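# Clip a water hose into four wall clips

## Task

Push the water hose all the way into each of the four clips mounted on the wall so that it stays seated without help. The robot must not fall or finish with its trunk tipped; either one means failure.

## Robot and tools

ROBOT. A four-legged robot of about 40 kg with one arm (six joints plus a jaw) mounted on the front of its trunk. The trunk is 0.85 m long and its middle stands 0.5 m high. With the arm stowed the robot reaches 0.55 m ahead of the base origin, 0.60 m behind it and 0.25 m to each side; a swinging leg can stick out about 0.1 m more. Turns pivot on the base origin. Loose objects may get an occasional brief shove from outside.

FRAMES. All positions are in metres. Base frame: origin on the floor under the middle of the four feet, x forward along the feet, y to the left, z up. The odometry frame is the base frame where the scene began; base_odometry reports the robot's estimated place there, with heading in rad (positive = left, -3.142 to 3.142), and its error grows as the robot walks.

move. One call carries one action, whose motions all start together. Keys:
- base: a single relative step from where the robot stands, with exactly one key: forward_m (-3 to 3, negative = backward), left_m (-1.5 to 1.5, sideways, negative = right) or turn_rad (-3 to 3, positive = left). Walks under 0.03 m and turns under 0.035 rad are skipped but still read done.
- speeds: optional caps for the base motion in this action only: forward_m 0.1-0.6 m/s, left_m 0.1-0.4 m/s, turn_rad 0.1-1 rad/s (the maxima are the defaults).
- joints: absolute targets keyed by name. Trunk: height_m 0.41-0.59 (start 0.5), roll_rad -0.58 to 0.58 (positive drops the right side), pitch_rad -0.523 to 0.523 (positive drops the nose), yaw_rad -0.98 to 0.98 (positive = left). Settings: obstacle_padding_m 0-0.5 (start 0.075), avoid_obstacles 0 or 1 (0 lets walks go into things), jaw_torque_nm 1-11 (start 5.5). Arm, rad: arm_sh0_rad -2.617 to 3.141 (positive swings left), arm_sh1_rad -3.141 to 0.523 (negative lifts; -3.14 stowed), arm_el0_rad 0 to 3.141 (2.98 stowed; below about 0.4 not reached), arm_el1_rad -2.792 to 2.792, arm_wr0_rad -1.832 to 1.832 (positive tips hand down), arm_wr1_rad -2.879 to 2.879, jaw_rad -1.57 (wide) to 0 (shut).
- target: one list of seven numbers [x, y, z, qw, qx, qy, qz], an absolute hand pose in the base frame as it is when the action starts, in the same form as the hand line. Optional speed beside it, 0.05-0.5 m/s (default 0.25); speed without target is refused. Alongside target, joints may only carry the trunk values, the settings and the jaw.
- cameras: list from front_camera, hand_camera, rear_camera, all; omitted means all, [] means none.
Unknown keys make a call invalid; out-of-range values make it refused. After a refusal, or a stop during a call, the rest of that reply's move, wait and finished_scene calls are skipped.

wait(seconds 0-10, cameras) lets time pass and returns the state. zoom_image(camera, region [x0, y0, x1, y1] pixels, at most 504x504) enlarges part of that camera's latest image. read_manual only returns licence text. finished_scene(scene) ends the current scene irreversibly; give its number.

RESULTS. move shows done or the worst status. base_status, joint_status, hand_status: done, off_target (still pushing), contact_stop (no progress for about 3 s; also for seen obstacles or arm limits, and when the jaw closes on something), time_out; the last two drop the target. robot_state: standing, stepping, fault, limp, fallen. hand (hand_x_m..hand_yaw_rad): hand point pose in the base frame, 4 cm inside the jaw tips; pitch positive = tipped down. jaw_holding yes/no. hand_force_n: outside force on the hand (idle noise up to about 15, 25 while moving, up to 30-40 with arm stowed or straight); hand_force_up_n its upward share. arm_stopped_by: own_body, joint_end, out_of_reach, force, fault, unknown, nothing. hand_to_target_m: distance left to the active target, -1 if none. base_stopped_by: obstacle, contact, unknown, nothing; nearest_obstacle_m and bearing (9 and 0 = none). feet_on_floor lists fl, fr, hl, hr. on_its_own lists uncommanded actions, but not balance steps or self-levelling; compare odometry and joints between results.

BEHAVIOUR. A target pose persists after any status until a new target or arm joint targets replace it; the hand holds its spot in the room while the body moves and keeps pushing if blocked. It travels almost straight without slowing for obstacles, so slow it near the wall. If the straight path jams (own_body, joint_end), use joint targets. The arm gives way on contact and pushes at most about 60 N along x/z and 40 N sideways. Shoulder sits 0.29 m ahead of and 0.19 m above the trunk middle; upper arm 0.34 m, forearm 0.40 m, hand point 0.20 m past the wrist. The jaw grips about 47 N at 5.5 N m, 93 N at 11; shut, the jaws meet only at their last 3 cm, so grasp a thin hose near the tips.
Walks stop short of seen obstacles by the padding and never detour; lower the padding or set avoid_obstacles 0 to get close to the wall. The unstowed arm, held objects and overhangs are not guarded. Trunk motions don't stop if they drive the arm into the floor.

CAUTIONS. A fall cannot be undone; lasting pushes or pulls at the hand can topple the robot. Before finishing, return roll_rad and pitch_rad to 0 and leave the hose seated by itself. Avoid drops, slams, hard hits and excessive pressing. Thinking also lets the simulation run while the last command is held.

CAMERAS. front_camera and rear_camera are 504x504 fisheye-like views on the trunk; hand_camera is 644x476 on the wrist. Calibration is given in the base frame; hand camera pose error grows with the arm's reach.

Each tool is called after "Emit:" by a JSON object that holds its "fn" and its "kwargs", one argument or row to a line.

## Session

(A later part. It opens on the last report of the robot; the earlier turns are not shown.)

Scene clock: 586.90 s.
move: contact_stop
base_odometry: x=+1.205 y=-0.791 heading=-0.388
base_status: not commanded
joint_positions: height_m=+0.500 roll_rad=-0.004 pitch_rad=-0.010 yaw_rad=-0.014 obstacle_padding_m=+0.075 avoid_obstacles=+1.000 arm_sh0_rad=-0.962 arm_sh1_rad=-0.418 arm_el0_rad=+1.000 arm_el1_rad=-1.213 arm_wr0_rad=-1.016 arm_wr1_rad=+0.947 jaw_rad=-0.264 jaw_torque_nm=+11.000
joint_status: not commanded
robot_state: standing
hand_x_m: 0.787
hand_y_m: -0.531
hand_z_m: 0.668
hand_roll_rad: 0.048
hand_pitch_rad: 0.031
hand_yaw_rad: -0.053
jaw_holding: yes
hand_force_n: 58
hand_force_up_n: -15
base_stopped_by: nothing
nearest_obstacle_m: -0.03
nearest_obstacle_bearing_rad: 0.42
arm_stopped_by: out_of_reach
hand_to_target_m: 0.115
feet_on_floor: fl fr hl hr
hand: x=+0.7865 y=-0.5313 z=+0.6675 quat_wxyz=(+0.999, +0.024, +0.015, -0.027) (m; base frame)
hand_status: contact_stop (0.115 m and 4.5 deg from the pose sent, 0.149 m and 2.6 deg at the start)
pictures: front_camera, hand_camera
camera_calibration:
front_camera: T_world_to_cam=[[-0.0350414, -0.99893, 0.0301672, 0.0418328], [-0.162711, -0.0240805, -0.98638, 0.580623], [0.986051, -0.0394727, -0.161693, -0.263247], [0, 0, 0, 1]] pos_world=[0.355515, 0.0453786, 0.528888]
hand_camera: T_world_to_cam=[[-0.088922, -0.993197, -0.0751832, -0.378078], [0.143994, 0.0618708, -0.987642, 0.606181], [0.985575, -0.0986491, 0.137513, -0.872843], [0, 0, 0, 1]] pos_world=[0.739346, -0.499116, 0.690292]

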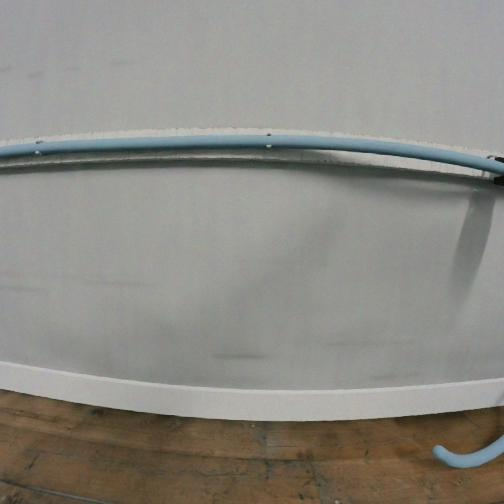

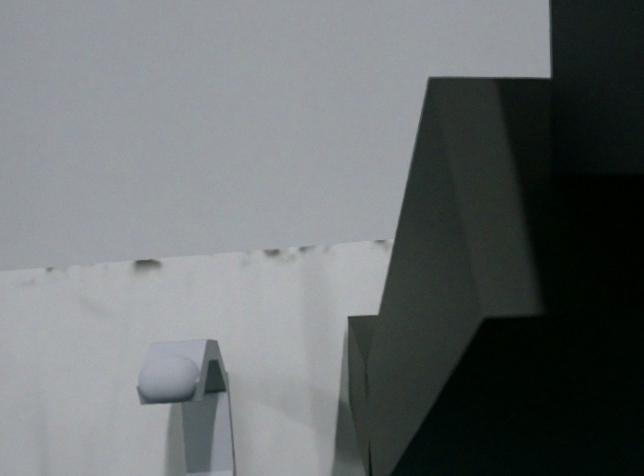

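Emit:
{"fn": "move", "kwargs": {
  "target": [0.745, -0.528, 0.678, 1, 0.0, 0, 0],
  "cameras": ["hand_camera"],
  "speed": 0.1
}}

Emit:
{"fn": "move", "kwargs": {
  "target": [0.775, -0.527, 0.679, 1, 0.0, 0, 0],
  "cameras": ["hand_camera"],
  "speed": 0.1
}}

Scene clock: 597.80 s.
move: off_target
base_odometry: x=+1.206 y=-0.792 heading=-0.387
base_status: not commanded
joint_positions: height_m=+0.501 roll_rad=-0.008 pitch_rad=-0.009 yaw_rad=-0.008 obstacle_padding_m=+0.075 avoid_obstacles=+1.000 arm_sh0_rad=-1.041 arm_sh1_rad=-0.451 arm_el0_rad=+1.060 arm_el1_rad=-1.237 arm_wr0_rad=-1.132 arm_wr1_rad=+0.924 jaw_rad=-0.259 jaw_torque_nm=+11.000
joint_status: not commanded
robot_state: standing
hand_x_m: 0.745
hand_y_m: -0.537
hand_z_m: 0.679
hand_roll_rad: 0.031
hand_pitch_rad: -0.010
hand_yaw_rad: -0.022
jaw_holding: yes
hand_force_n: 7
hand_force_up_n: -5
base_stopped_by: nothing
nearest_obstacle_m: -0.03
nearest_obstacle_bearing_rad: 0.42
arm_stopped_by: nothing
hand_to_target_m: 0.008
feet_on_floor: fl fr hl hr
hand: x=+0.7449 y=-0.5365 z=+0.6791 quat_wxyz=(+1.000, +0.016, -0.005, -0.011) (m; base frame)
hand_status: off_target (0.008 m and 2.2 deg from the pose sent, 0.043 m and 4.5 deg at the start)
pictures: hand_camera
camera_calibration:
hand_camera: T_world_to_cam=[[-0.055046, -0.99667, -0.0601614, -0.423474], [0.181529, 0.0492591, -0.982151, 0.585378], [0.981844, -0.0649845, 0.178213, -0.840735], [0, 0, 0, 1]] pos_world=[0.695897, -0.505534, 0.699283]

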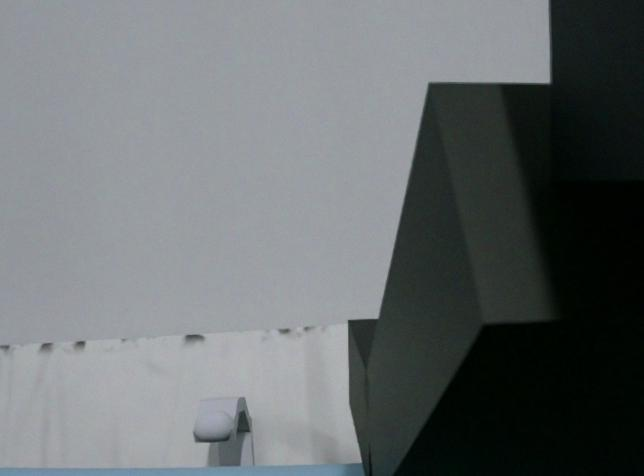

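Scene clock: 599.73 s.
move: off_target
base_odometry: x=+1.206 y=-0.792 heading=-0.387
base_status: not commanded
joint_positions: height_m=+0.501 roll_rad=-0.007 pitch_rad=-0.009 yaw_rad=-0.010 obstacle_padding_m=+0.075 avoid_obstacles=+1.000 arm_sh0_rad=-1.005 arm_sh1_rad=-0.436 arm_el0_rad=+1.022 arm_el1_rad=-1.219 arm_wr0_rad=-1.076 arm_wr1_rad=+0.940 jaw_rad=-0.259 jaw_torque_nm=+11.000
joint_status: not commanded
robot_state: standing
hand_x_m: 0.766
hand_y_m: -0.536
hand_z_m: 0.680
hand_roll_rad: 0.037
hand_pitch_rad: 0.001
hand_yaw_rad: -0.042
jaw_holding: yes
hand_force_n: 10
hand_force_up_n: -5
base_stopped_by: nothing
nearest_obstacle_m: -0.03
nearest_obstacle_bearing_rad: 0.42
arm_stopped_by: nothing
hand_to_target_m: 0.012
feet_on_floor: fl fr hl hr
hand: x=+0.7664 y=-0.5360 z=+0.6801 quat_wxyz=(+1.000, +0.019, +0.000, -0.021) (m; base frame)
hand_status: off_target (0.012 m and 3.2 deg from the pose sent, 0.032 m and 2.2 deg at the start)
pictures: hand_camera
camera_calibration:
hand_camera: T_world_to_cam=[[-0.0756505, -0.994966, -0.065728, -0.401144], [0.171507, 0.051951, -0.983812, 0.592782], [0.982274, -0.0856987, 0.166714, -0.865596], [0, 0, 0, 1]] pos_world=[0.718239, -0.504101, 0.701127]

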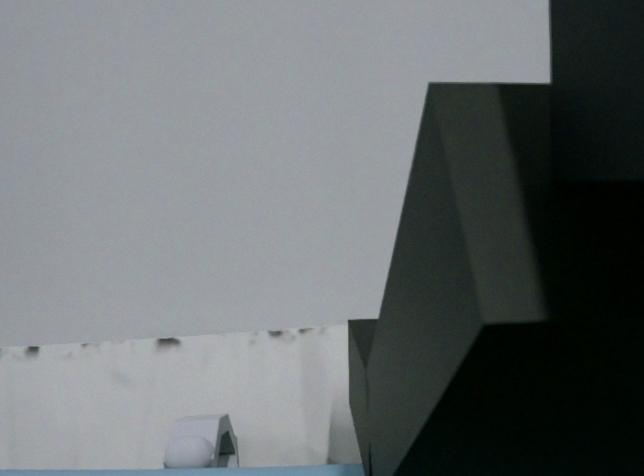

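Emit:
{"fn": "move", "kwargs": {
  "target": [0.88, -0.522, 0.684, 1, 0.0, -0.01, 0],
  "cameras": ["front_camera","hand_camera"],
  "speed": 0.08
}}

Emit:
{"fn": "zoom_image", "kwargs": {
  "camera": "front_camera",
  "region": [364, 80, 504, 200]
}}

Scene clock: 612.57 s.
move: contact_stop
base_odometry: x=+1.205 y=-0.792 heading=-0.387
base_status: not commanded
joint_positions: height_m=+0.500 roll_rad=-0.006 pitch_rad=-0.010 yaw_rad=-0.011 obstacle_padding_m=+0.075 avoid_obstacles=+1.000 arm_sh0_rad=-0.968 arm_sh1_rad=-0.419 arm_el0_rad=+0.981 arm_el1_rad=-1.201 arm_wr0_rad=-1.030 arm_wr1_rad=+0.963 jaw_rad=-0.258 jaw_torque_nm=+11.000
joint_status: not commanded
robot_state: standing
hand_x_m: 0.786
hand_y_m: -0.532
hand_z_m: 0.683
hand_roll_rad: 0.051
hand_pitch_rad: 0.001
hand_yaw_rad: -0.051
jaw_holding: yes
hand_force_n: 52
hand_force_up_n: -7
base_stopped_by: nothing
nearest_obstacle_m: -0.03
nearest_obstacle_bearing_rad: 0.42
arm_stopped_by: out_of_reach
hand_to_target_m: 0.095
feet_on_floor: fl fr hl hr
hand: x=+0.7865 y=-0.5317 z=+0.6826 quat_wxyz=(+0.999, +0.025, +0.000, -0.026) (m; base frame)
hand_status: contact_stop (0.095 m and 4.3 deg from the pose sent, 0.115 m and 3.4 deg at the start)
pictures: front_camera, hand_camera
camera_calibration:
front_camera: T_world_to_cam=[[-0.0317643, -0.998975, 0.0322598, 0.0425376], [-0.162618, -0.0266807, -0.986328, 0.580848], [0.986178, -0.0365761, -0.161604, -0.263252], [0, 0, 0, 1]] pos_world=[0.355421, 0.0483627, 0.528992]
hand_camera: T_world_to_cam=[[-0.0850939, -0.993197, -0.0794887, -0.377392], [0.172588, 0.0638795, -0.98292, 0.59642], [0.981312, -0.0973594, 0.165979, -0.890314], [0, 0, 0, 1]] pos_world=[0.738626, -0.499605, 0.704008]

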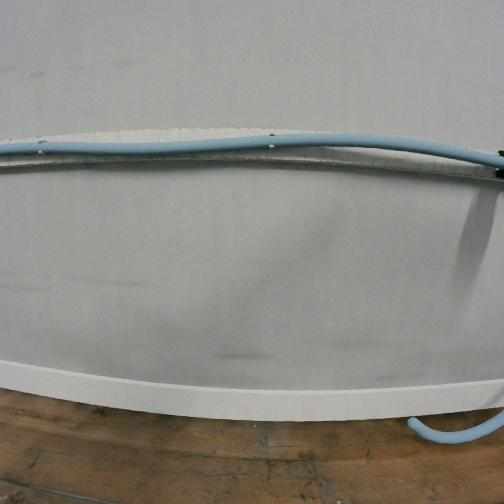

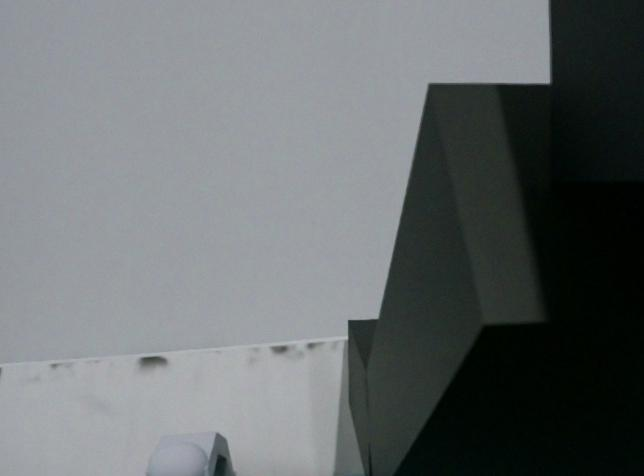

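Scaled by 3.600.

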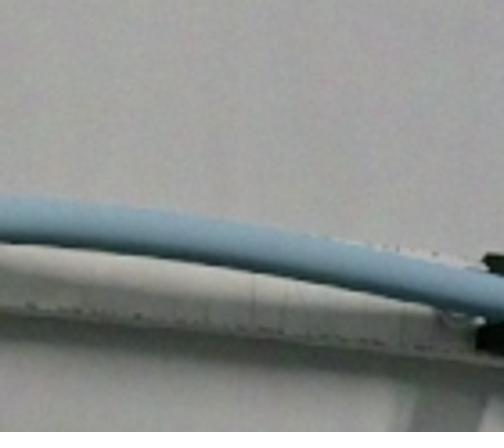

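Emit:
{"fn": "move", "kwargs": {
  "target": [0.76, -0.53, 0.677, 1, 0.0, 0, 0],
  "cameras": [],
  "speed": 0.08
}}

Emit:
{"fn": "move", "kwargs": {
  "joints": {"yaw_rad": -0.4},
  "cameras": ["front_camera","hand_camera"]
}}

Scene clock: 628.10 s.
move: done
base_odometry: x=+1.206 y=-0.791 heading=-0.386
base_status: not commanded
joint_positions: height_m=+0.501 roll_rad=-0.008 pitch_rad=-0.008 yaw_rad=-0.009 obstacle_padding_m=+0.075 avoid_obstacles=+1.000 arm_sh0_rad=-1.014 arm_sh1_rad=-0.416 arm_el0_rad=+0.996 arm_el1_rad=-1.236 arm_wr0_rad=-1.107 arm_wr1_rad=+0.947 jaw_rad=-0.255 jaw_torque_nm=+11.000
joint_status: not commanded
robot_state: standing
hand_x_m: 0.764
hand_y_m: -0.535
hand_z_m: 0.678
hand_roll_rad: 0.031
hand_pitch_rad: -0.009
hand_yaw_rad: -0.015
jaw_holding: yes
hand_force_n: 6
hand_force_up_n: -5
base_stopped_by: nothing
nearest_obstacle_m: -0.03
nearest_obstacle_bearing_rad: 0.42
arm_stopped_by: nothing
hand_to_target_m: 0.006
feet_on_floor: fl fr hl hr
hand: x=+0.7637 y=-0.5347 z=+0.6782 quat_wxyz=(+1.000, +0.015, -0.005, -0.007) (m; base frame)
hand_status: done (0.006 m and 2.0 deg from the pose sent, 0.027 m and 4.1 deg at the start)
pictures: none
No camera images: "cameras" was empty.

Scene clock: 629.97 s.
move: done
base_odometry: x=+1.204 y=-0.795 heading=-0.416
base_status: not commanded
joint_positions: height_m=+0.502 roll_rad=-0.028 pitch_rad=-0.013 yaw_rad=-0.400 obstacle_padding_m=+0.075 avoid_obstacles=+1.000 arm_sh0_rad=-0.443 arm_sh1_rad=-0.668 arm_el0_rad=+1.481 arm_el1_rad=-1.010 arm_wr0_rad=-1.122 arm_wr1_rad=+0.683 jaw_rad=-0.253 jaw_torque_nm=+11.000
joint_status: all done
robot_state: standing
hand_x_m: 0.775
hand_y_m: -0.511
hand_z_m: 0.678
hand_roll_rad: 0.032
hand_pitch_rad: -0.015
hand_yaw_rad: 0.026
jaw_holding: yes
hand_force_n: 9
hand_force_up_n: -4
base_stopped_by: nothing
nearest_obstacle_m: -0.03
nearest_obstacle_bearing_rad: 0.42
arm_stopped_by: nothing
hand_to_target_m: 0.007
feet_on_floor: fl fr hl hr
hand: x=+0.7749 y=-0.5111 z=+0.6783 quat_wxyz=(+1.000, +0.016, -0.007, +0.013) (m; base frame)
hand_status: not commanded
pictures: front_camera, hand_camera
camera_calibration:
front_camera: T_world_to_cam=[[-0.408151, -0.911258, 0.0549714, -0.0196581], [-0.166561, 0.0151274, -0.985915, 0.5801], [0.897591, -0.411559, -0.157954, -0.256269], [0, 0, 0, 1]] pos_world=[0.318624, -0.132159, 0.532531]
hand_camera: T_world_to_cam=[[-0.00682425, -0.998095, -0.0613151, -0.433754], [0.18336, 0.059028, -0.981272, 0.580763], [0.983022, -0.0179392, 0.182608, -0.848323], [0, 0, 0, 1]] pos_world=[0.724472, -0.482427, 0.698201]

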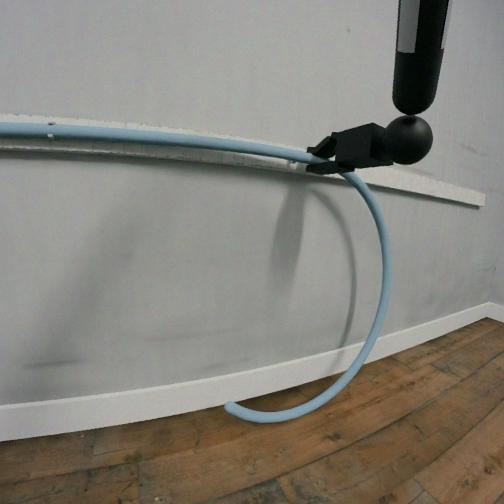

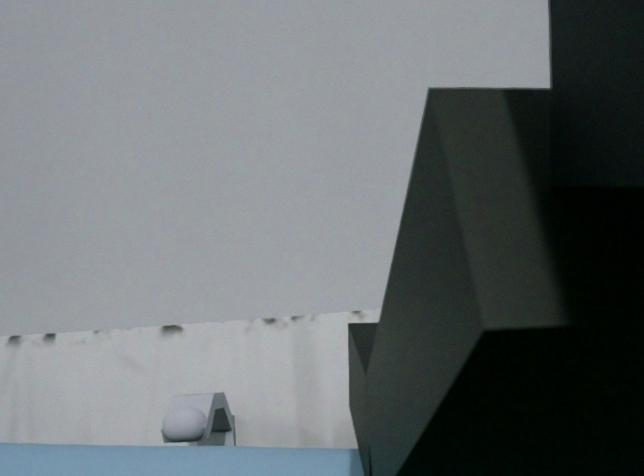

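Emit:
{"fn": "move", "kwargs": {
  "target": [0.775, -0.49, 0.671, 1, 0.0, 0, 0.012],
  "cameras": [],
  "speed": 0.08
}}

Emit:
{"fn": "move", "kwargs": {
  "target": [0.90, -0.488, 0.671, 1, 0.0, 0, 0.012],
  "cameras": ["front_camera","hand_camera"],
  "speed": 0.08
}}

Emit:
{"fn": "zoom_image", "kwargs": {
  "camera": "front_camera",
  "region": [230, 100, 390, 220]
}}

Scene clock: 640.53 s.
move: contact_stop
base_odometry: x=+1.204 y=-0.794 heading=-0.416
base_status: not commanded
joint_positions: height_m=+0.501 roll_rad=-0.021 pitch_rad=-0.014 yaw_rad=-0.400 obstacle_padding_m=+0.075 avoid_obstacles=+1.000 arm_sh0_rad=-0.431 arm_sh1_rad=-0.690 arm_el0_rad=+1.529 arm_el1_rad=-0.958 arm_wr0_rad=-1.096 arm_wr1_rad=+0.649 jaw_rad=-0.254 jaw_torque_nm=+11.000
joint_status: not commanded
robot_state: standing
hand_x_m: 0.771
hand_y_m: -0.508
hand_z_m: 0.672
hand_roll_rad: 0.048
hand_pitch_rad: -0.007
hand_yaw_rad: -0.015
jaw_holding: yes
hand_force_n: 12
hand_force_up_n: -3
base_stopped_by: nothing
nearest_obstacle_m: -0.03
nearest_obstacle_bearing_rad: 0.42
arm_stopped_by: unknown
hand_to_target_m: 0.018
feet_on_floor: fl fr hl hr
hand: x=+0.7708 y=-0.5077 z=+0.6723 quat_wxyz=(+1.000, +0.024, -0.004, -0.007) (m; base frame)
hand_status: contact_stop (0.018 m and 3.6 deg from the pose sent, 0.022 m and 2.0 deg at the start)
pictures: none
No camera images: "cameras" was empty.

not run: a stop came earlier in this reply.

Scaled by 3.150.

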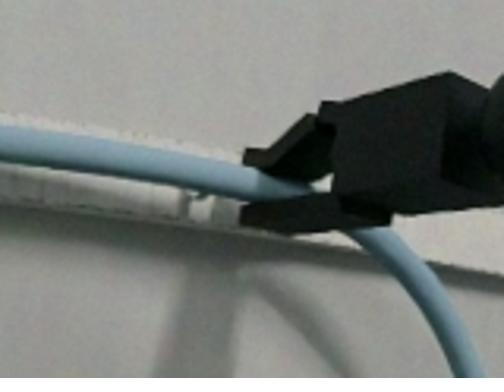

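Emit:
{"fn": "move", "kwargs": {
  "target": [0.90, -0.488, 0.671, 1, 0.0, 0, 0.012],
  "cameras": ["front_camera","hand_camera"],
  "speed": 0.08
}}

Emit:
{"fn": "zoom_image", "kwargs": {
  "camera": "front_camera",
  "region": [230, 100, 390, 220]
}}

Scene clock: 652.57 s.
move: contact_stop
base_odometry: x=+1.203 y=-0.801 heading=-0.439
base_status: not commanded
joint_positions: height_m=+0.498 roll_rad=+0.009 pitch_rad=-0.017 yaw_rad=-0.449 obstacle_padding_m=+0.075 avoid_obstacles=+1.000 arm_sh0_rad=-0.226 arm_sh1_rad=-0.680 arm_el0_rad=+1.487 arm_el1_rad=-0.889 arm_wr0_rad=-0.978 arm_wr1_rad=+0.607 jaw_rad=-0.258 jaw_torque_nm=+11.000
joint_status: not commanded
robot_state: standing
hand_x_m: 0.811
hand_y_m: -0.482
hand_z_m: 0.667
hand_roll_rad: 0.042
hand_pitch_rad: 0.023
hand_yaw_rad: 0.026
jaw_holding: yes
hand_force_n: 66
hand_force_up_n: -10
base_stopped_by: nothing
nearest_obstacle_m: -0.03
nearest_obstacle_bearing_rad: 0.42
arm_stopped_by: force
hand_to_target_m: 0.101
feet_on_floor: fr hl hr
hand: x=+0.8107 y=-0.4818 z=+0.6672 quat_wxyz=(+1.000, +0.021, +0.012, +0.013) (m; base frame)
hand_status: contact_stop (0.101 m and 3.0 deg from the pose sent, 0.131 m and 3.6 deg at the start)
pictures: front_camera, hand_camera
camera_calibration:
front_camera: T_world_to_cam=[[-0.452422, -0.891638, 0.0172269, -0.0388625], [-0.14618, 0.0550893, -0.987723, 0.575353], [0.879742, -0.449386, -0.155263, -0.249318], [0, 0, 0, 1]] pos_world=[0.285859, -0.178387, 0.530249]
hand_camera: T_world_to_cam=[[-0.00949655, -0.997462, -0.0705593, -0.396187], [0.146238, 0.0684185, -0.986881, 0.599995], [0.989204, -0.0196904, 0.145218, -0.861884], [0, 0, 0, 1]] pos_world=[0.761074, -0.453203, 0.68933]

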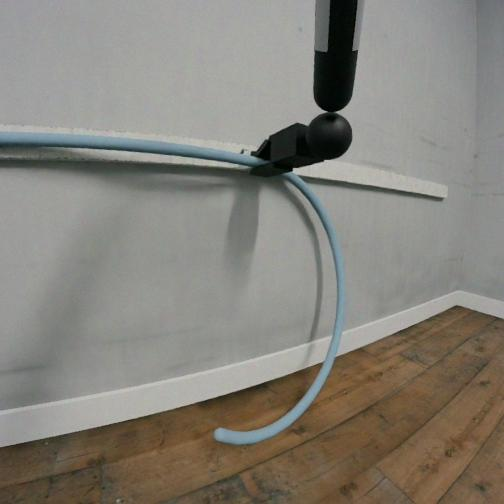

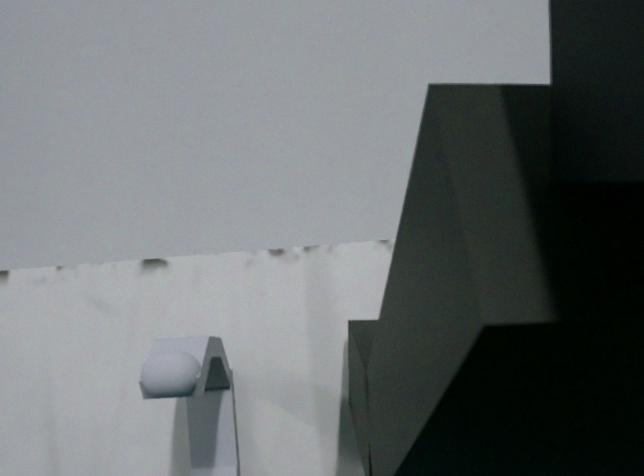

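Scaled by 3.150.

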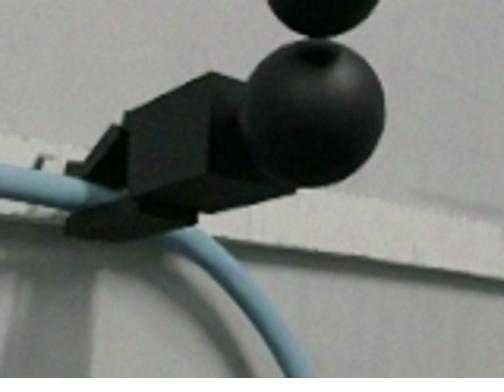

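Emit:
{"fn": "move", "kwargs": {
  "target": [0.77, -0.49, 0.682, 1, 0.0, 0, 0.012],
  "cameras": ["front_camera"],
  "speed": 0.08
}}

Scene clock: 661.70 s.
move: done
base_odometry: x=+1.205 y=-0.800 heading=-0.435
base_status: not commanded
joint_positions: height_m=+0.502 roll_rad=-0.020 pitch_rad=-0.014 yaw_rad=-0.396 obstacle_padding_m=+0.075 avoid_obstacles=+1.000 arm_sh0_rad=-0.424 arm_sh1_rad=-0.725 arm_el0_rad=+1.561 arm_el1_rad=-0.989 arm_wr0_rad=-1.110 arm_wr1_rad=+0.640 jaw_rad=-0.251 jaw_torque_nm=+11.000
joint_status: not commanded
robot_state: standing
hand_x_m: 0.770
hand_y_m: -0.491
hand_z_m: 0.682
hand_roll_rad: 0.024
hand_pitch_rad: -0.004
hand_yaw_rad: 0.026
jaw_holding: yes
hand_force_n: 6
hand_force_up_n: -5
base_stopped_by: nothing
nearest_obstacle_m: -0.03
nearest_obstacle_bearing_rad: 0.42
arm_stopped_by: nothing
hand_to_target_m: 0.007
feet_on_floor: fl fr hl hr
hand: x=+0.7696 y=-0.4912 z=+0.6817 quat_wxyz=(+1.000, +0.012, -0.002, +0.013) (m; base frame)
hand_status: done (0.007 m and 1.5 deg from the pose sent, 0.044 m and 2.8 deg at the start)
pictures: front_camera
camera_calibration:
front_camera: T_world_to_cam=[[-0.404925, -0.913147, 0.0468782, -0.0191052], [-0.163027, 0.0216547, -0.986384, 0.580389], [0.899699, -0.407054, -0.157636, -0.254818], [0, 0, 0, 1]] pos_world=[0.316143, -0.133739, 0.533213]

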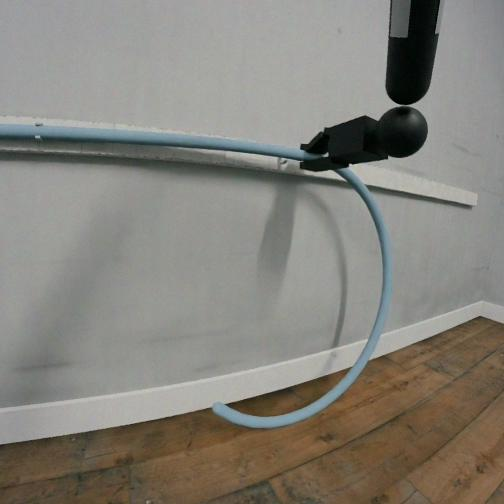

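Emit:
{"fn": "move", "kwargs": {
  "joints": {"jaw_rad": -0.38},
  "cameras": []
}}

Emit:
{"fn": "move", "kwargs": {
  "target": [0.760, -0.485, 0.680, 1, 0.01, 0, 0.012],
  "cameras": ["front_camera"],
  "speed": 0.08
}}

Emit:
{"fn": "move", "kwargs": {
  "joints": {"jaw_rad": 0},
  "cameras": ["front_camera","hand_camera"]
}}

Emit:
{"fn": "zoom_image", "kwargs": {
  "camera": "front_camera",
  "region": [230, 100, 390, 220]
}}

Scene clock: 674.23 s.
move: done
base_odometry: x=+1.205 y=-0.799 heading=-0.435
base_status: not commanded
joint_positions: height_m=+0.502 roll_rad=-0.021 pitch_rad=-0.013 yaw_rad=-0.397 obstacle_padding_m=+0.075 avoid_obstacles=+1.000 arm_sh0_rad=-0.428 arm_sh1_rad=-0.728 arm_el0_rad=+1.578 arm_el1_rad=-1.016 arm_wr0_rad=-1.111 arm_wr1_rad=+0.629 jaw_rad=-0.382 jaw_torque_nm=+11.000
joint_status: all done
robot_state: standing
hand_x_m: 0.766
hand_y_m: -0.487
hand_z_m: 0.673
hand_roll_rad: 0.010
hand_pitch_rad: 0.018
hand_yaw_rad: 0.042
jaw_holding: no
hand_force_n: 9
hand_force_up_n: -5
base_stopped_by: nothing
nearest_obstacle_m: -0.03
nearest_obstacle_bearing_rad: 0.42
arm_stopped_by: nothing
hand_to_target_m: 0.014
feet_on_floor: fl fr hl hr
hand: x=+0.7661 y=-0.4867 z=+0.6733 quat_wxyz=(+1.000, +0.005, +0.009, +0.021) (m; base frame)
hand_status: not commanded
pictures: none
No camera images: "cameras" was empty.

Scene clock: 674.70 s.
move: done
base_odometry: x=+1.205 y=-0.799 heading=-0.435
base_status: not commanded
joint_positions: height_m=+0.502 roll_rad=-0.022 pitch_rad=-0.013 yaw_rad=-0.398 obstacle_padding_m=+0.075 avoid_obstacles=+1.000 arm_sh0_rad=-0.425 arm_sh1_rad=-0.737 arm_el0_rad=+1.599 arm_el1_rad=-1.009 arm_wr0_rad=-1.112 arm_wr1_rad=+0.629 jaw_rad=-0.386 jaw_torque_nm=+11.000
joint_status: not commanded
robot_state: standing
hand_x_m: 0.764
hand_y_m: -0.483
hand_z_m: 0.671
hand_roll_rad: 0.022
hand_pitch_rad: 0.022
hand_yaw_rad: 0.039
jaw_holding: no
hand_force_n: 7
hand_force_up_n: -6
base_stopped_by: nothing
nearest_obstacle_m: -0.03
nearest_obstacle_bearing_rad: 0.42
arm_stopped_by: nothing
hand_to_target_m: 0.010
feet_on_floor: fl fr hl hr
hand: x=+0.7637 y=-0.4833 z=+0.6711 quat_wxyz=(+1.000, +0.011, +0.011, +0.019) (m; base frame)
hand_status: done (0.010 m and 1.5 deg from the pose sent, 0.009 m and 1.6 deg at the start)
pictures: front_camera
camera_calibration:
front_camera: T_world_to_cam=[[-0.406331, -0.912446, 0.0483429, -0.0187465], [-0.163693, 0.0206401, -0.986295, 0.580601], [0.898944, -0.408676, -0.157747, -0.256318], [0, 0, 0, 1]] pos_world=[0.317838, -0.13384, 0.533117]

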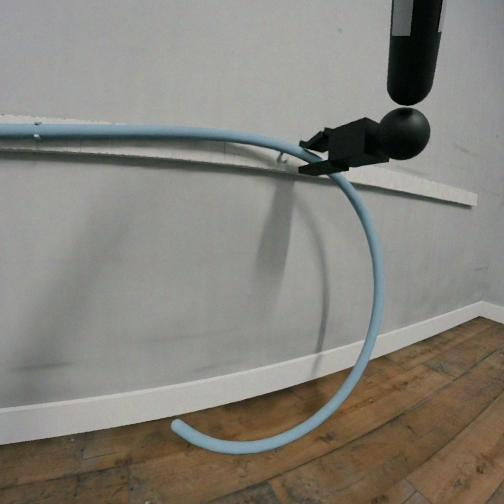

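Scene clock: 678.37 s.
move: contact_stop
base_odometry: x=+1.205 y=-0.800 heading=-0.435
base_status: not commanded
joint_positions: height_m=+0.502 roll_rad=-0.020 pitch_rad=-0.015 yaw_rad=-0.399 obstacle_padding_m=+0.075 avoid_obstacles=+1.000 arm_sh0_rad=-0.425 arm_sh1_rad=-0.747 arm_el0_rad=+1.607 arm_el1_rad=-0.982 arm_wr0_rad=-1.121 arm_wr1_rad=+0.632 jaw_rad=-0.262 jaw_torque_nm=+11.000
joint_status: jaw_rad contact_stop (moved +0.125 of +0.386)
robot_state: standing
hand_x_m: 0.762
hand_y_m: -0.485
hand_z_m: 0.679
hand_roll_rad: 0.037
hand_pitch_rad: -0.002
hand_yaw_rad: 0.024
jaw_holding: yes
hand_force_n: 6
hand_force_up_n: -5
base_stopped_by: nothing
nearest_obstacle_m: -0.03
nearest_obstacle_bearing_rad: 0.42
arm_stopped_by: nothing
hand_to_target_m: 0.002
feet_on_floor: fl fr hl hr
hand: x=+0.7620 y=-0.4855 z=+0.6794 quat_wxyz=(+1.000, +0.018, -0.001, +0.012) (m; base frame)
hand_status: not commanded
pictures: front_camera, hand_camera
camera_calibration:
front_camera: T_world_to_cam=[[-0.406957, -0.912254, 0.0466761, -0.0183988], [-0.161891, 0.0217411, -0.986569, 0.580742], [0.898987, -0.409048, -0.156533, -0.256752], [0, 0, 0, 1]] pos_world=[0.317345, -0.134434, 0.533611]
hand_camera: T_world_to_cam=[[-0.00977322, -0.997782, -0.0658385, -0.402665], [0.170899, 0.0632062, -0.983259, 0.595537], [0.98524, -0.0208613, 0.169902, -0.829797], [0, 0, 0, 1]] pos_world=[0.711837, -0.456725, 0.70004]

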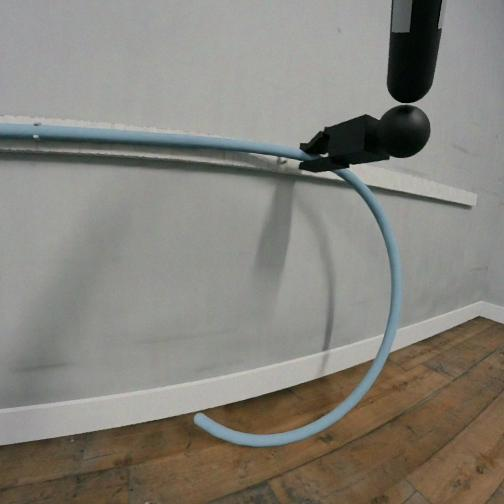

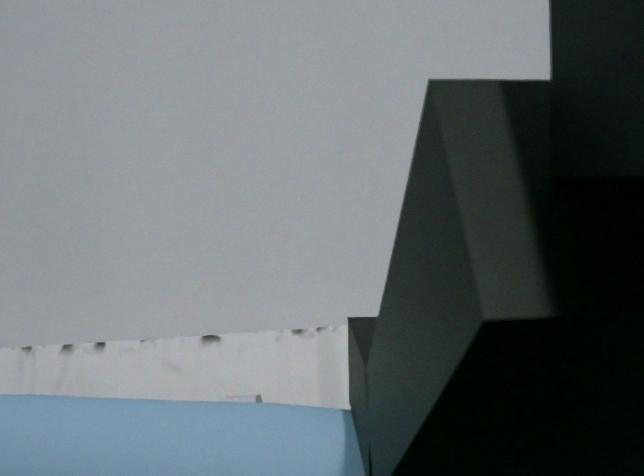

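Scaled by 3.150.

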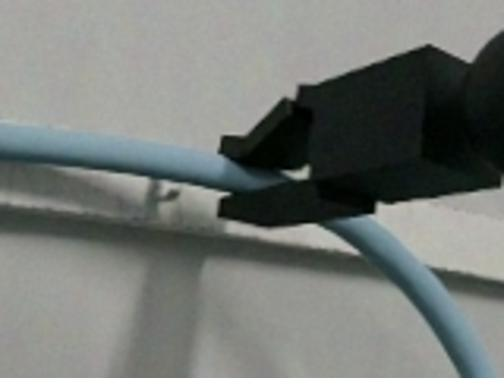

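Emit:
{"fn": "move", "kwargs": {
  "target": [0.772, -0.50, 0.675, 1, 0.0, 0, 0.012],
  "cameras": ["hand_camera"],
  "speed": 0.08
}}

Emit:
{"fn": "move", "kwargs": {
  "target": [0.795, -0.495, 0.675, 1, 0.0, 0, 0.012],
  "cameras": ["front_camera", "hand_camera"],
  "speed": 0.08
}}

Emit:
{"fn": "zoom_image", "kwargs": {
  "camera": "front_camera",
  "region": [230, 100, 390, 220]
}}

Scene clock: 689.97 s.
move: off_target
base_odometry: x=+1.205 y=-0.800 heading=-0.435
base_status: not commanded
joint_positions: height_m=+0.502 roll_rad=-0.020 pitch_rad=-0.013 yaw_rad=-0.399 obstacle_padding_m=+0.075 avoid_obstacles=+1.000 arm_sh0_rad=-0.427 arm_sh1_rad=-0.729 arm_el0_rad=+1.581 arm_el1_rad=-0.999 arm_wr0_rad=-1.123 arm_wr1_rad=+0.628 jaw_rad=-0.259 jaw_torque_nm=+11.000
joint_status: not commanded
robot_state: standing
hand_x_m: 0.766
hand_y_m: -0.489
hand_z_m: 0.676
hand_roll_rad: 0.020
hand_pitch_rad: 0.001
hand_yaw_rad: 0.035
jaw_holding: yes
hand_force_n: 9
hand_force_up_n: -5
base_stopped_by: nothing
nearest_obstacle_m: -0.03
nearest_obstacle_bearing_rad: 0.42
arm_stopped_by: nothing
hand_to_target_m: 0.013
feet_on_floor: fl fr hl hr
hand: x=+0.7660 y=-0.4888 z=+0.6762 quat_wxyz=(+1.000, +0.010, +0.000, +0.018) (m; base frame)
hand_status: off_target (0.013 m and 1.3 deg from the pose sent, 0.018 m and 2.1 deg at the start)
pictures: hand_camera
camera_calibration:
hand_camera: T_world_to_cam=[[0.00173479, -0.998812, -0.0486893, -0.427104], [0.168152, 0.0482874, -0.984578, 0.587602], [0.98576, -0.00647918, 0.168036, -0.825467], [0, 0, 0, 1]] pos_world=[0.715646, -0.460319, 0.696452]

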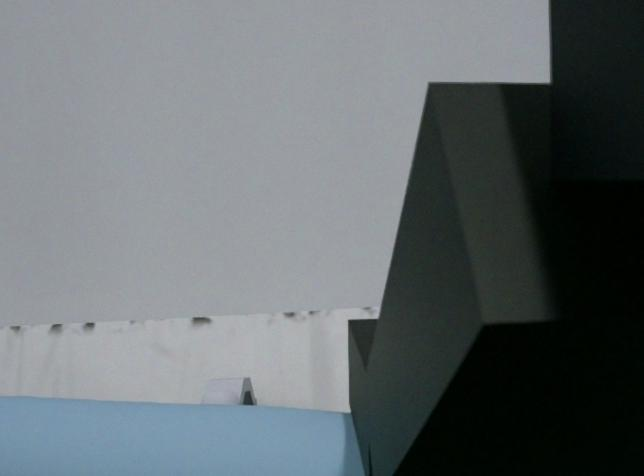

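Scene clock: 691.83 s.
move: off_target
base_odometry: x=+1.205 y=-0.800 heading=-0.435
base_status: not commanded
joint_positions: height_m=+0.502 roll_rad=-0.019 pitch_rad=-0.013 yaw_rad=-0.398 obstacle_padding_m=+0.075 avoid_obstacles=+1.000 arm_sh0_rad=-0.409 arm_sh1_rad=-0.710 arm_el0_rad=+1.548 arm_el1_rad=-0.978 arm_wr0_rad=-1.102 arm_wr1_rad=+0.633 jaw_rad=-0.252 jaw_torque_nm=+11.000
joint_status: not commanded
robot_state: standing
hand_x_m: 0.778
hand_y_m: -0.490
hand_z_m: 0.676
hand_roll_rad: 0.024
hand_pitch_rad: -0.002
hand_yaw_rad: 0.026
jaw_holding: yes
hand_force_n: 14
hand_force_up_n: -3
base_stopped_by: nothing
nearest_obstacle_m: -0.03
nearest_obstacle_bearing_rad: 0.42
arm_stopped_by: nothing
hand_to_target_m: 0.018
feet_on_floor: fl fr hl hr
hand: x=+0.7778 y=-0.4900 z=+0.6759 quat_wxyz=(+1.000, +0.012, -0.001, +0.013) (m; base frame)
hand_status: off_target (0.018 m and 1.4 deg from the pose sent, 0.030 m and 1.3 deg at the start)
pictures: front_camera, hand_camera
camera_calibration:
front_camera: T_world_to_cam=[[-0.406528, -0.91248, 0.0459946, -0.0192329], [-0.16318, 0.0229831, -0.986329, 0.580423], [0.898948, -0.408475, -0.158242, -0.255683], [0, 0, 0, 1]] pos_world=[0.31674, -0.13533, 0.532913]
hand_camera: T_world_to_cam=[[-0.00731218, -0.998549, -0.0533603, -0.418009], [0.170547, 0.0513345, -0.984011, 0.584601], [0.985322, -0.0162957, 0.169924, -0.842768], [0, 0, 0, 1]] pos_world=[0.72764, -0.461146, 0.696155]

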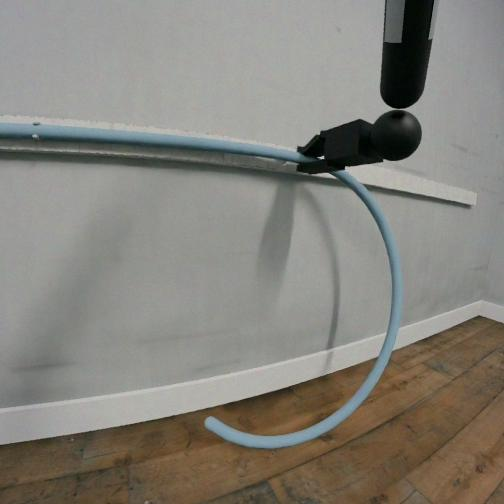

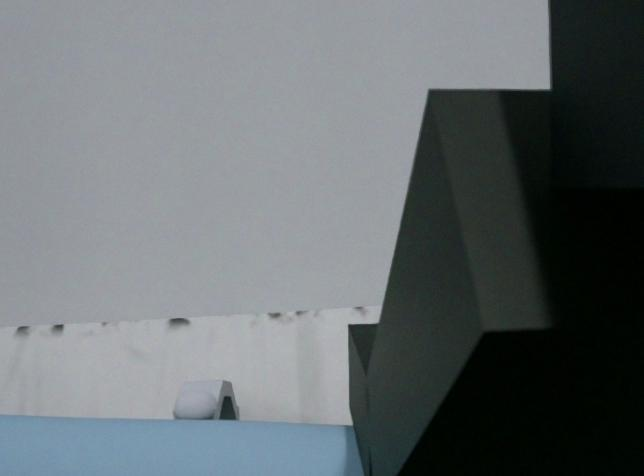

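Scaled by 3.150.

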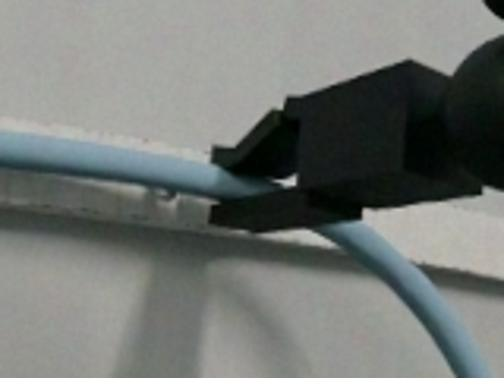

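Emit:
{"fn": "move", "kwargs": {
  "target": [0.90, -0.49, 0.677, 1, 0.0, -0.01, 0.012],
  "cameras": ["front_camera","hand_camera"],
  "speed": 0.08
}}

Emit:
{"fn": "zoom_image", "kwargs": {
  "camera": "front_camera",
  "region": [180, 100, 340, 220]
}}

Scene clock: 700.07 s.
move: contact_stop
base_odometry: x=+1.205 y=-0.800 heading=-0.435
base_status: not commanded
joint_positions: height_m=+0.501 roll_rad=-0.012 pitch_rad=-0.016 yaw_rad=-0.409 obstacle_padding_m=+0.075 avoid_obstacles=+1.000 arm_sh0_rad=-0.331 arm_sh1_rad=-0.647 arm_el0_rad=+1.438 arm_el1_rad=-0.916 arm_wr0_rad=-1.053 arm_wr1_rad=+0.645 jaw_rad=-0.245 jaw_torque_nm=+11.000
joint_status: not commanded
robot_state: standing
hand_x_m: 0.809
hand_y_m: -0.491
hand_z_m: 0.679
hand_roll_rad: 0.039
hand_pitch_rad: -0.029
hand_yaw_rad: 0.021
jaw_holding: yes
hand_force_n: 59
hand_force_up_n: 1
base_stopped_by: nothing
nearest_obstacle_m: -0.03
nearest_obstacle_bearing_rad: 0.42
arm_stopped_by: unknown
hand_to_target_m: 0.091
feet_on_floor: fr hl hr
hand: x=+0.8094 y=-0.4905 z=+0.6794 quat_wxyz=(+1.000, +0.020, -0.015, +0.011) (m; base frame)
hand_status: contact_stop (0.091 m and 2.3 deg from the pose sent, 0.122 m and 1.8 deg at the start)
pictures: front_camera, hand_camera
camera_calibration:
front_camera: T_world_to_cam=[[-0.416344, -0.908411, 0.0380416, -0.0274555], [-0.15722, 0.030721, -0.987086, 0.577754], [0.895511, -0.416948, -0.155611, -0.249635], [0, 0, 0, 1]] pos_world=[0.302954, -0.146775, 0.532491]
hand_camera: T_world_to_cam=[[-0.0103182, -0.997592, -0.0685855, -0.404863], [0.198029, 0.065192, -0.978026, 0.563236], [0.980142, -0.0236734, 0.196879, -0.892236], [0, 0, 0, 1]] pos_world=[0.758803, -0.461729, 0.698755]

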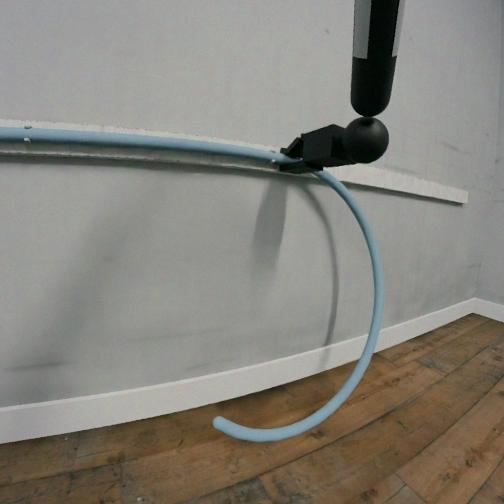

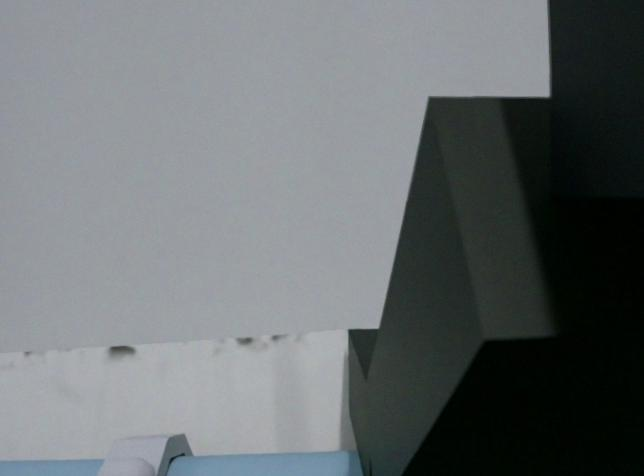

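Scaled by 3.150.

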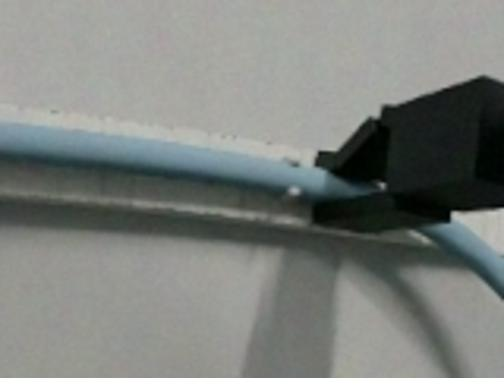

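Emit:
{"fn": "move", "kwargs": {
  "target": [0.803, -0.49, 0.668, 1, 0, 0, 0.012],
  "speed": 0.1,
  "joints": {"jaw_rad": -0.5},
  "cameras": ["hand_camera"]
}}

Emit:
{"fn": "move", "kwargs": {
  "target": [0.735, -0.488, 0.672, 1, 0, 0, 0.012],
  "speed": 0.1,
  "cameras": ["hand_camera", "front_camera"]
}}

Scene clock: 717.23 s.
move: done
base_odometry: x=+1.205 y=-0.800 heading=-0.434
base_status: not commanded
joint_positions: height_m=+0.502 roll_rad=-0.021 pitch_rad=-0.013 yaw_rad=-0.399 obstacle_padding_m=+0.075 avoid_obstacles=+1.000 arm_sh0_rad=-0.370 arm_sh1_rad=-0.652 arm_el0_rad=+1.477 arm_el1_rad=-0.967 arm_wr0_rad=-1.047 arm_wr1_rad=+0.631 jaw_rad=-0.499 jaw_torque_nm=+11.000
joint_status: all done
robot_state: standing
hand_x_m: 0.802
hand_y_m: -0.486
hand_z_m: 0.659
hand_roll_rad: 0.016
hand_pitch_rad: 0.030
hand_yaw_rad: 0.025
jaw_holding: no
hand_force_n: 8
hand_force_up_n: -7
base_stopped_by: nothing
nearest_obstacle_m: -0.03
nearest_obstacle_bearing_rad: 0.42
arm_stopped_by: nothing
hand_to_target_m: 0.010
feet_on_floor: fl fr hl hr
hand: x=+0.8016 y=-0.4857 z=+0.6591 quat_wxyz=(+1.000, +0.008, +0.015, +0.012) (m; base frame)
hand_status: done (0.010 m and 2.0 deg from the pose sent, 0.013 m and 2.8 deg at the start)
pictures: hand_camera
camera_calibration:
hand_camera: T_world_to_cam=[[-0.00990651, -0.998981, -0.0440431, -0.418776], [0.139541, 0.0422332, -0.989315, 0.587791], [0.990167, -0.0159465, 0.13898, -0.846651], [0, 0, 0, 1]] pos_world=[0.752156, -0.456674, 0.680734]

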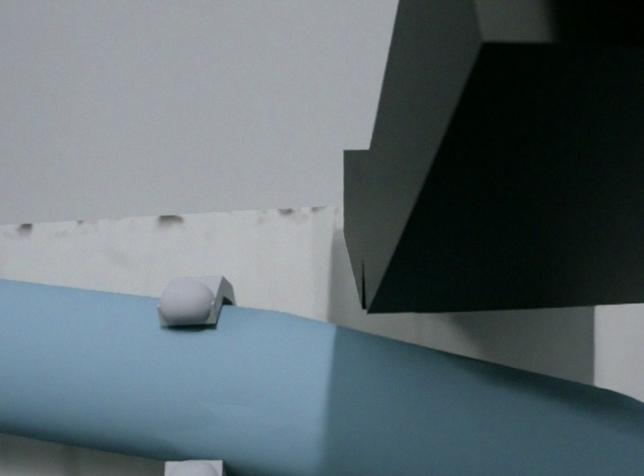

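Scene clock: 718.43 s.
move: done
base_odometry: x=+1.206 y=-0.800 heading=-0.434
base_status: not commanded
joint_positions: height_m=+0.502 roll_rad=-0.021 pitch_rad=-0.014 yaw_rad=-0.400 obstacle_padding_m=+0.075 avoid_obstacles=+1.000 arm_sh0_rad=-0.457 arm_sh1_rad=-0.755 arm_el0_rad=+1.647 arm_el1_rad=-1.000 arm_wr0_rad=-1.157 arm_wr1_rad=+0.581 jaw_rad=-0.499 jaw_torque_nm=+11.000
joint_status: not commanded
robot_state: standing
hand_x_m: 0.742
hand_y_m: -0.491
hand_z_m: 0.671
hand_roll_rad: 0.002
hand_pitch_rad: -0.003
hand_yaw_rad: 0.023
jaw_holding: no
hand_force_n: 2
hand_force_up_n: -1
base_stopped_by: nothing
nearest_obstacle_m: -0.03
nearest_obstacle_bearing_rad: 0.42
arm_stopped_by: nothing
hand_to_target_m: 0.008
feet_on_floor: fl fr hl hr
hand: x=+0.7421 y=-0.4906 z=+0.6712 quat_wxyz=(+1.000, +0.001, -0.001, +0.012) (m; base frame)
hand_status: done (0.008 m and 0.2 deg from the pose sent, 0.068 m and 2.0 deg at the start)
pictures: front_camera, hand_camera
camera_calibration:
front_camera: T_world_to_cam=[[-0.408305, -0.911617, 0.047338, -0.0179387], [-0.162684, 0.0216413, -0.986441, 0.580569], [0.898232, -0.410469, -0.157142, -0.2573], [0, 0, 0, 1]] pos_world=[0.31824, -0.134531, 0.533113]
hand_camera: T_world_to_cam=[[-0.0102455, -0.999477, -0.0306576, -0.432714], [0.172246, 0.0284369, -0.984643, 0.573917], [0.985001, -0.0153688, 0.171865, -0.807338], [0, 0, 0, 1]] pos_world=[0.69194, -0.461216, 0.690591]

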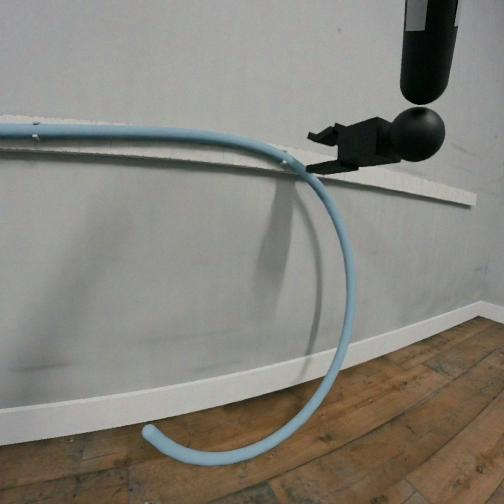

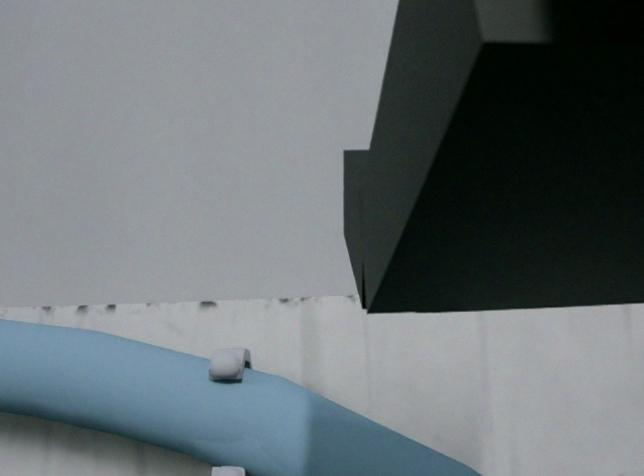

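Emit:
{"fn": "move", "kwargs": {
  "target": [0.74, -0.438, 0.681, 1, 0, 0, 0],
  "speed": 0.15,
  "joints": {"jaw_rad": 0},
  "cameras": ["hand_camera"]
}}

Emit:
{"fn": "move", "kwargs": {
  "target": [0.88, -0.438, 0.680, 1, 0, 0, 0],
  "speed": 0.08,
  "cameras": ["hand_camera"]
}}

Scene clock: 727.00 s.
move: done
base_odometry: x=+1.206 y=-0.800 heading=-0.434
base_status: not commanded
joint_positions: height_m=+0.502 roll_rad=-0.021 pitch_rad=-0.014 yaw_rad=-0.401 obstacle_padding_m=+0.075 avoid_obstacles=+1.000 arm_sh0_rad=-0.385 arm_sh1_rad=-0.859 arm_el0_rad=+1.802 arm_el1_rad=-0.896 arm_wr0_rad=-1.146 arm_wr1_rad=+0.499 jaw_rad=+0.000 jaw_torque_nm=+11.000
joint_status: all done
robot_state: standing
hand_x_m: 0.746
hand_y_m: -0.443
hand_z_m: 0.679
hand_roll_rad: 0.000
hand_pitch_rad: -0.006
hand_yaw_rad: 0.007
jaw_holding: no
hand_force_n: 3
hand_force_up_n: 0
base_stopped_by: nothing
nearest_obstacle_m: -0.03
nearest_obstacle_bearing_rad: 0.42
arm_stopped_by: nothing
hand_to_target_m: 0.008
feet_on_floor: fl fr hl hr
hand: x=+0.7456 y=-0.4432 z=+0.6789 quat_wxyz=(+1.000, +0.000, -0.003, +0.003) (m; base frame)
hand_status: done (0.008 m and 0.5 deg from the pose sent, 0.054 m and 1.3 deg at the start)
pictures: hand_camera
camera_calibration:
hand_camera: T_world_to_cam=[[-0.0265209, -0.99922, -0.0292564, -0.373684], [0.175843, 0.0241472, -0.984122, 0.574717], [0.984061, -0.0312443, 0.175066, -0.819966], [0, 0, 0, 1]] pos_world=[0.695926, -0.412889, 0.698206]

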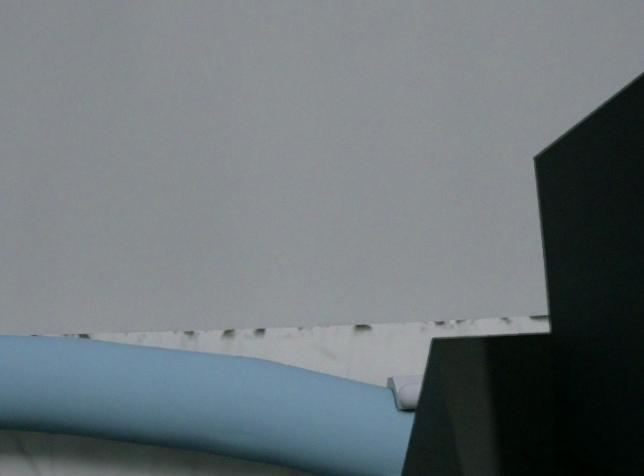

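Scene clock: 731.10 s.
move: contact_stop
base_odometry: x=+1.206 y=-0.799 heading=-0.435
base_status: not commanded
joint_positions: height_m=+0.501 roll_rad=-0.017 pitch_rad=-0.016 yaw_rad=-0.404 obstacle_padding_m=+0.075 avoid_obstacles=+1.000 arm_sh0_rad=-0.299 arm_sh1_rad=-0.815 arm_el0_rad=+1.705 arm_el1_rad=-0.832 arm_wr0_rad=-1.048 arm_wr1_rad=+0.504 jaw_rad=+0.000 jaw_torque_nm=+11.000
joint_status: not commanded
robot_state: standing
hand_x_m: 0.786
hand_y_m: -0.437
hand_z_m: 0.681
hand_roll_rad: 0.000
hand_pitch_rad: 0.013
hand_yaw_rad: -0.007
jaw_holding: no
hand_force_n: 59
hand_force_up_n: 0
base_stopped_by: nothing
nearest_obstacle_m: -0.03
nearest_obstacle_bearing_rad: 0.42
arm_stopped_by: unknown
hand_to_target_m: 0.094
feet_on_floor: fl fr hl hr
hand: x=+0.7864 y=-0.4374 z=+0.6813 quat_wxyz=(+1.000, +0.000, +0.006, -0.003) (m; base frame)
hand_status: contact_stop (0.094 m and 0.8 deg from the pose sent, 0.134 m and 0.5 deg at the start)
pictures: hand_camera
camera_calibration:
hand_camera: T_world_to_cam=[[-0.040683, -0.998753, -0.0289462, -0.355626], [0.157993, 0.0221755, -0.987191, 0.585027], [0.986602, -0.0447352, 0.156894, -0.855926], [0, 0, 0, 1]] pos_world=[0.73756, -0.406446, 0.701529]

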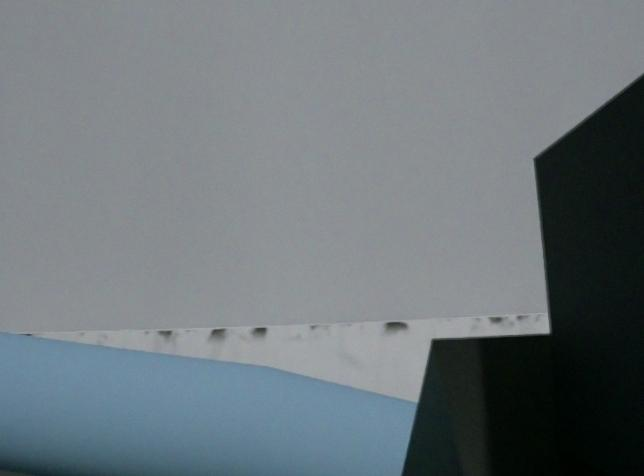

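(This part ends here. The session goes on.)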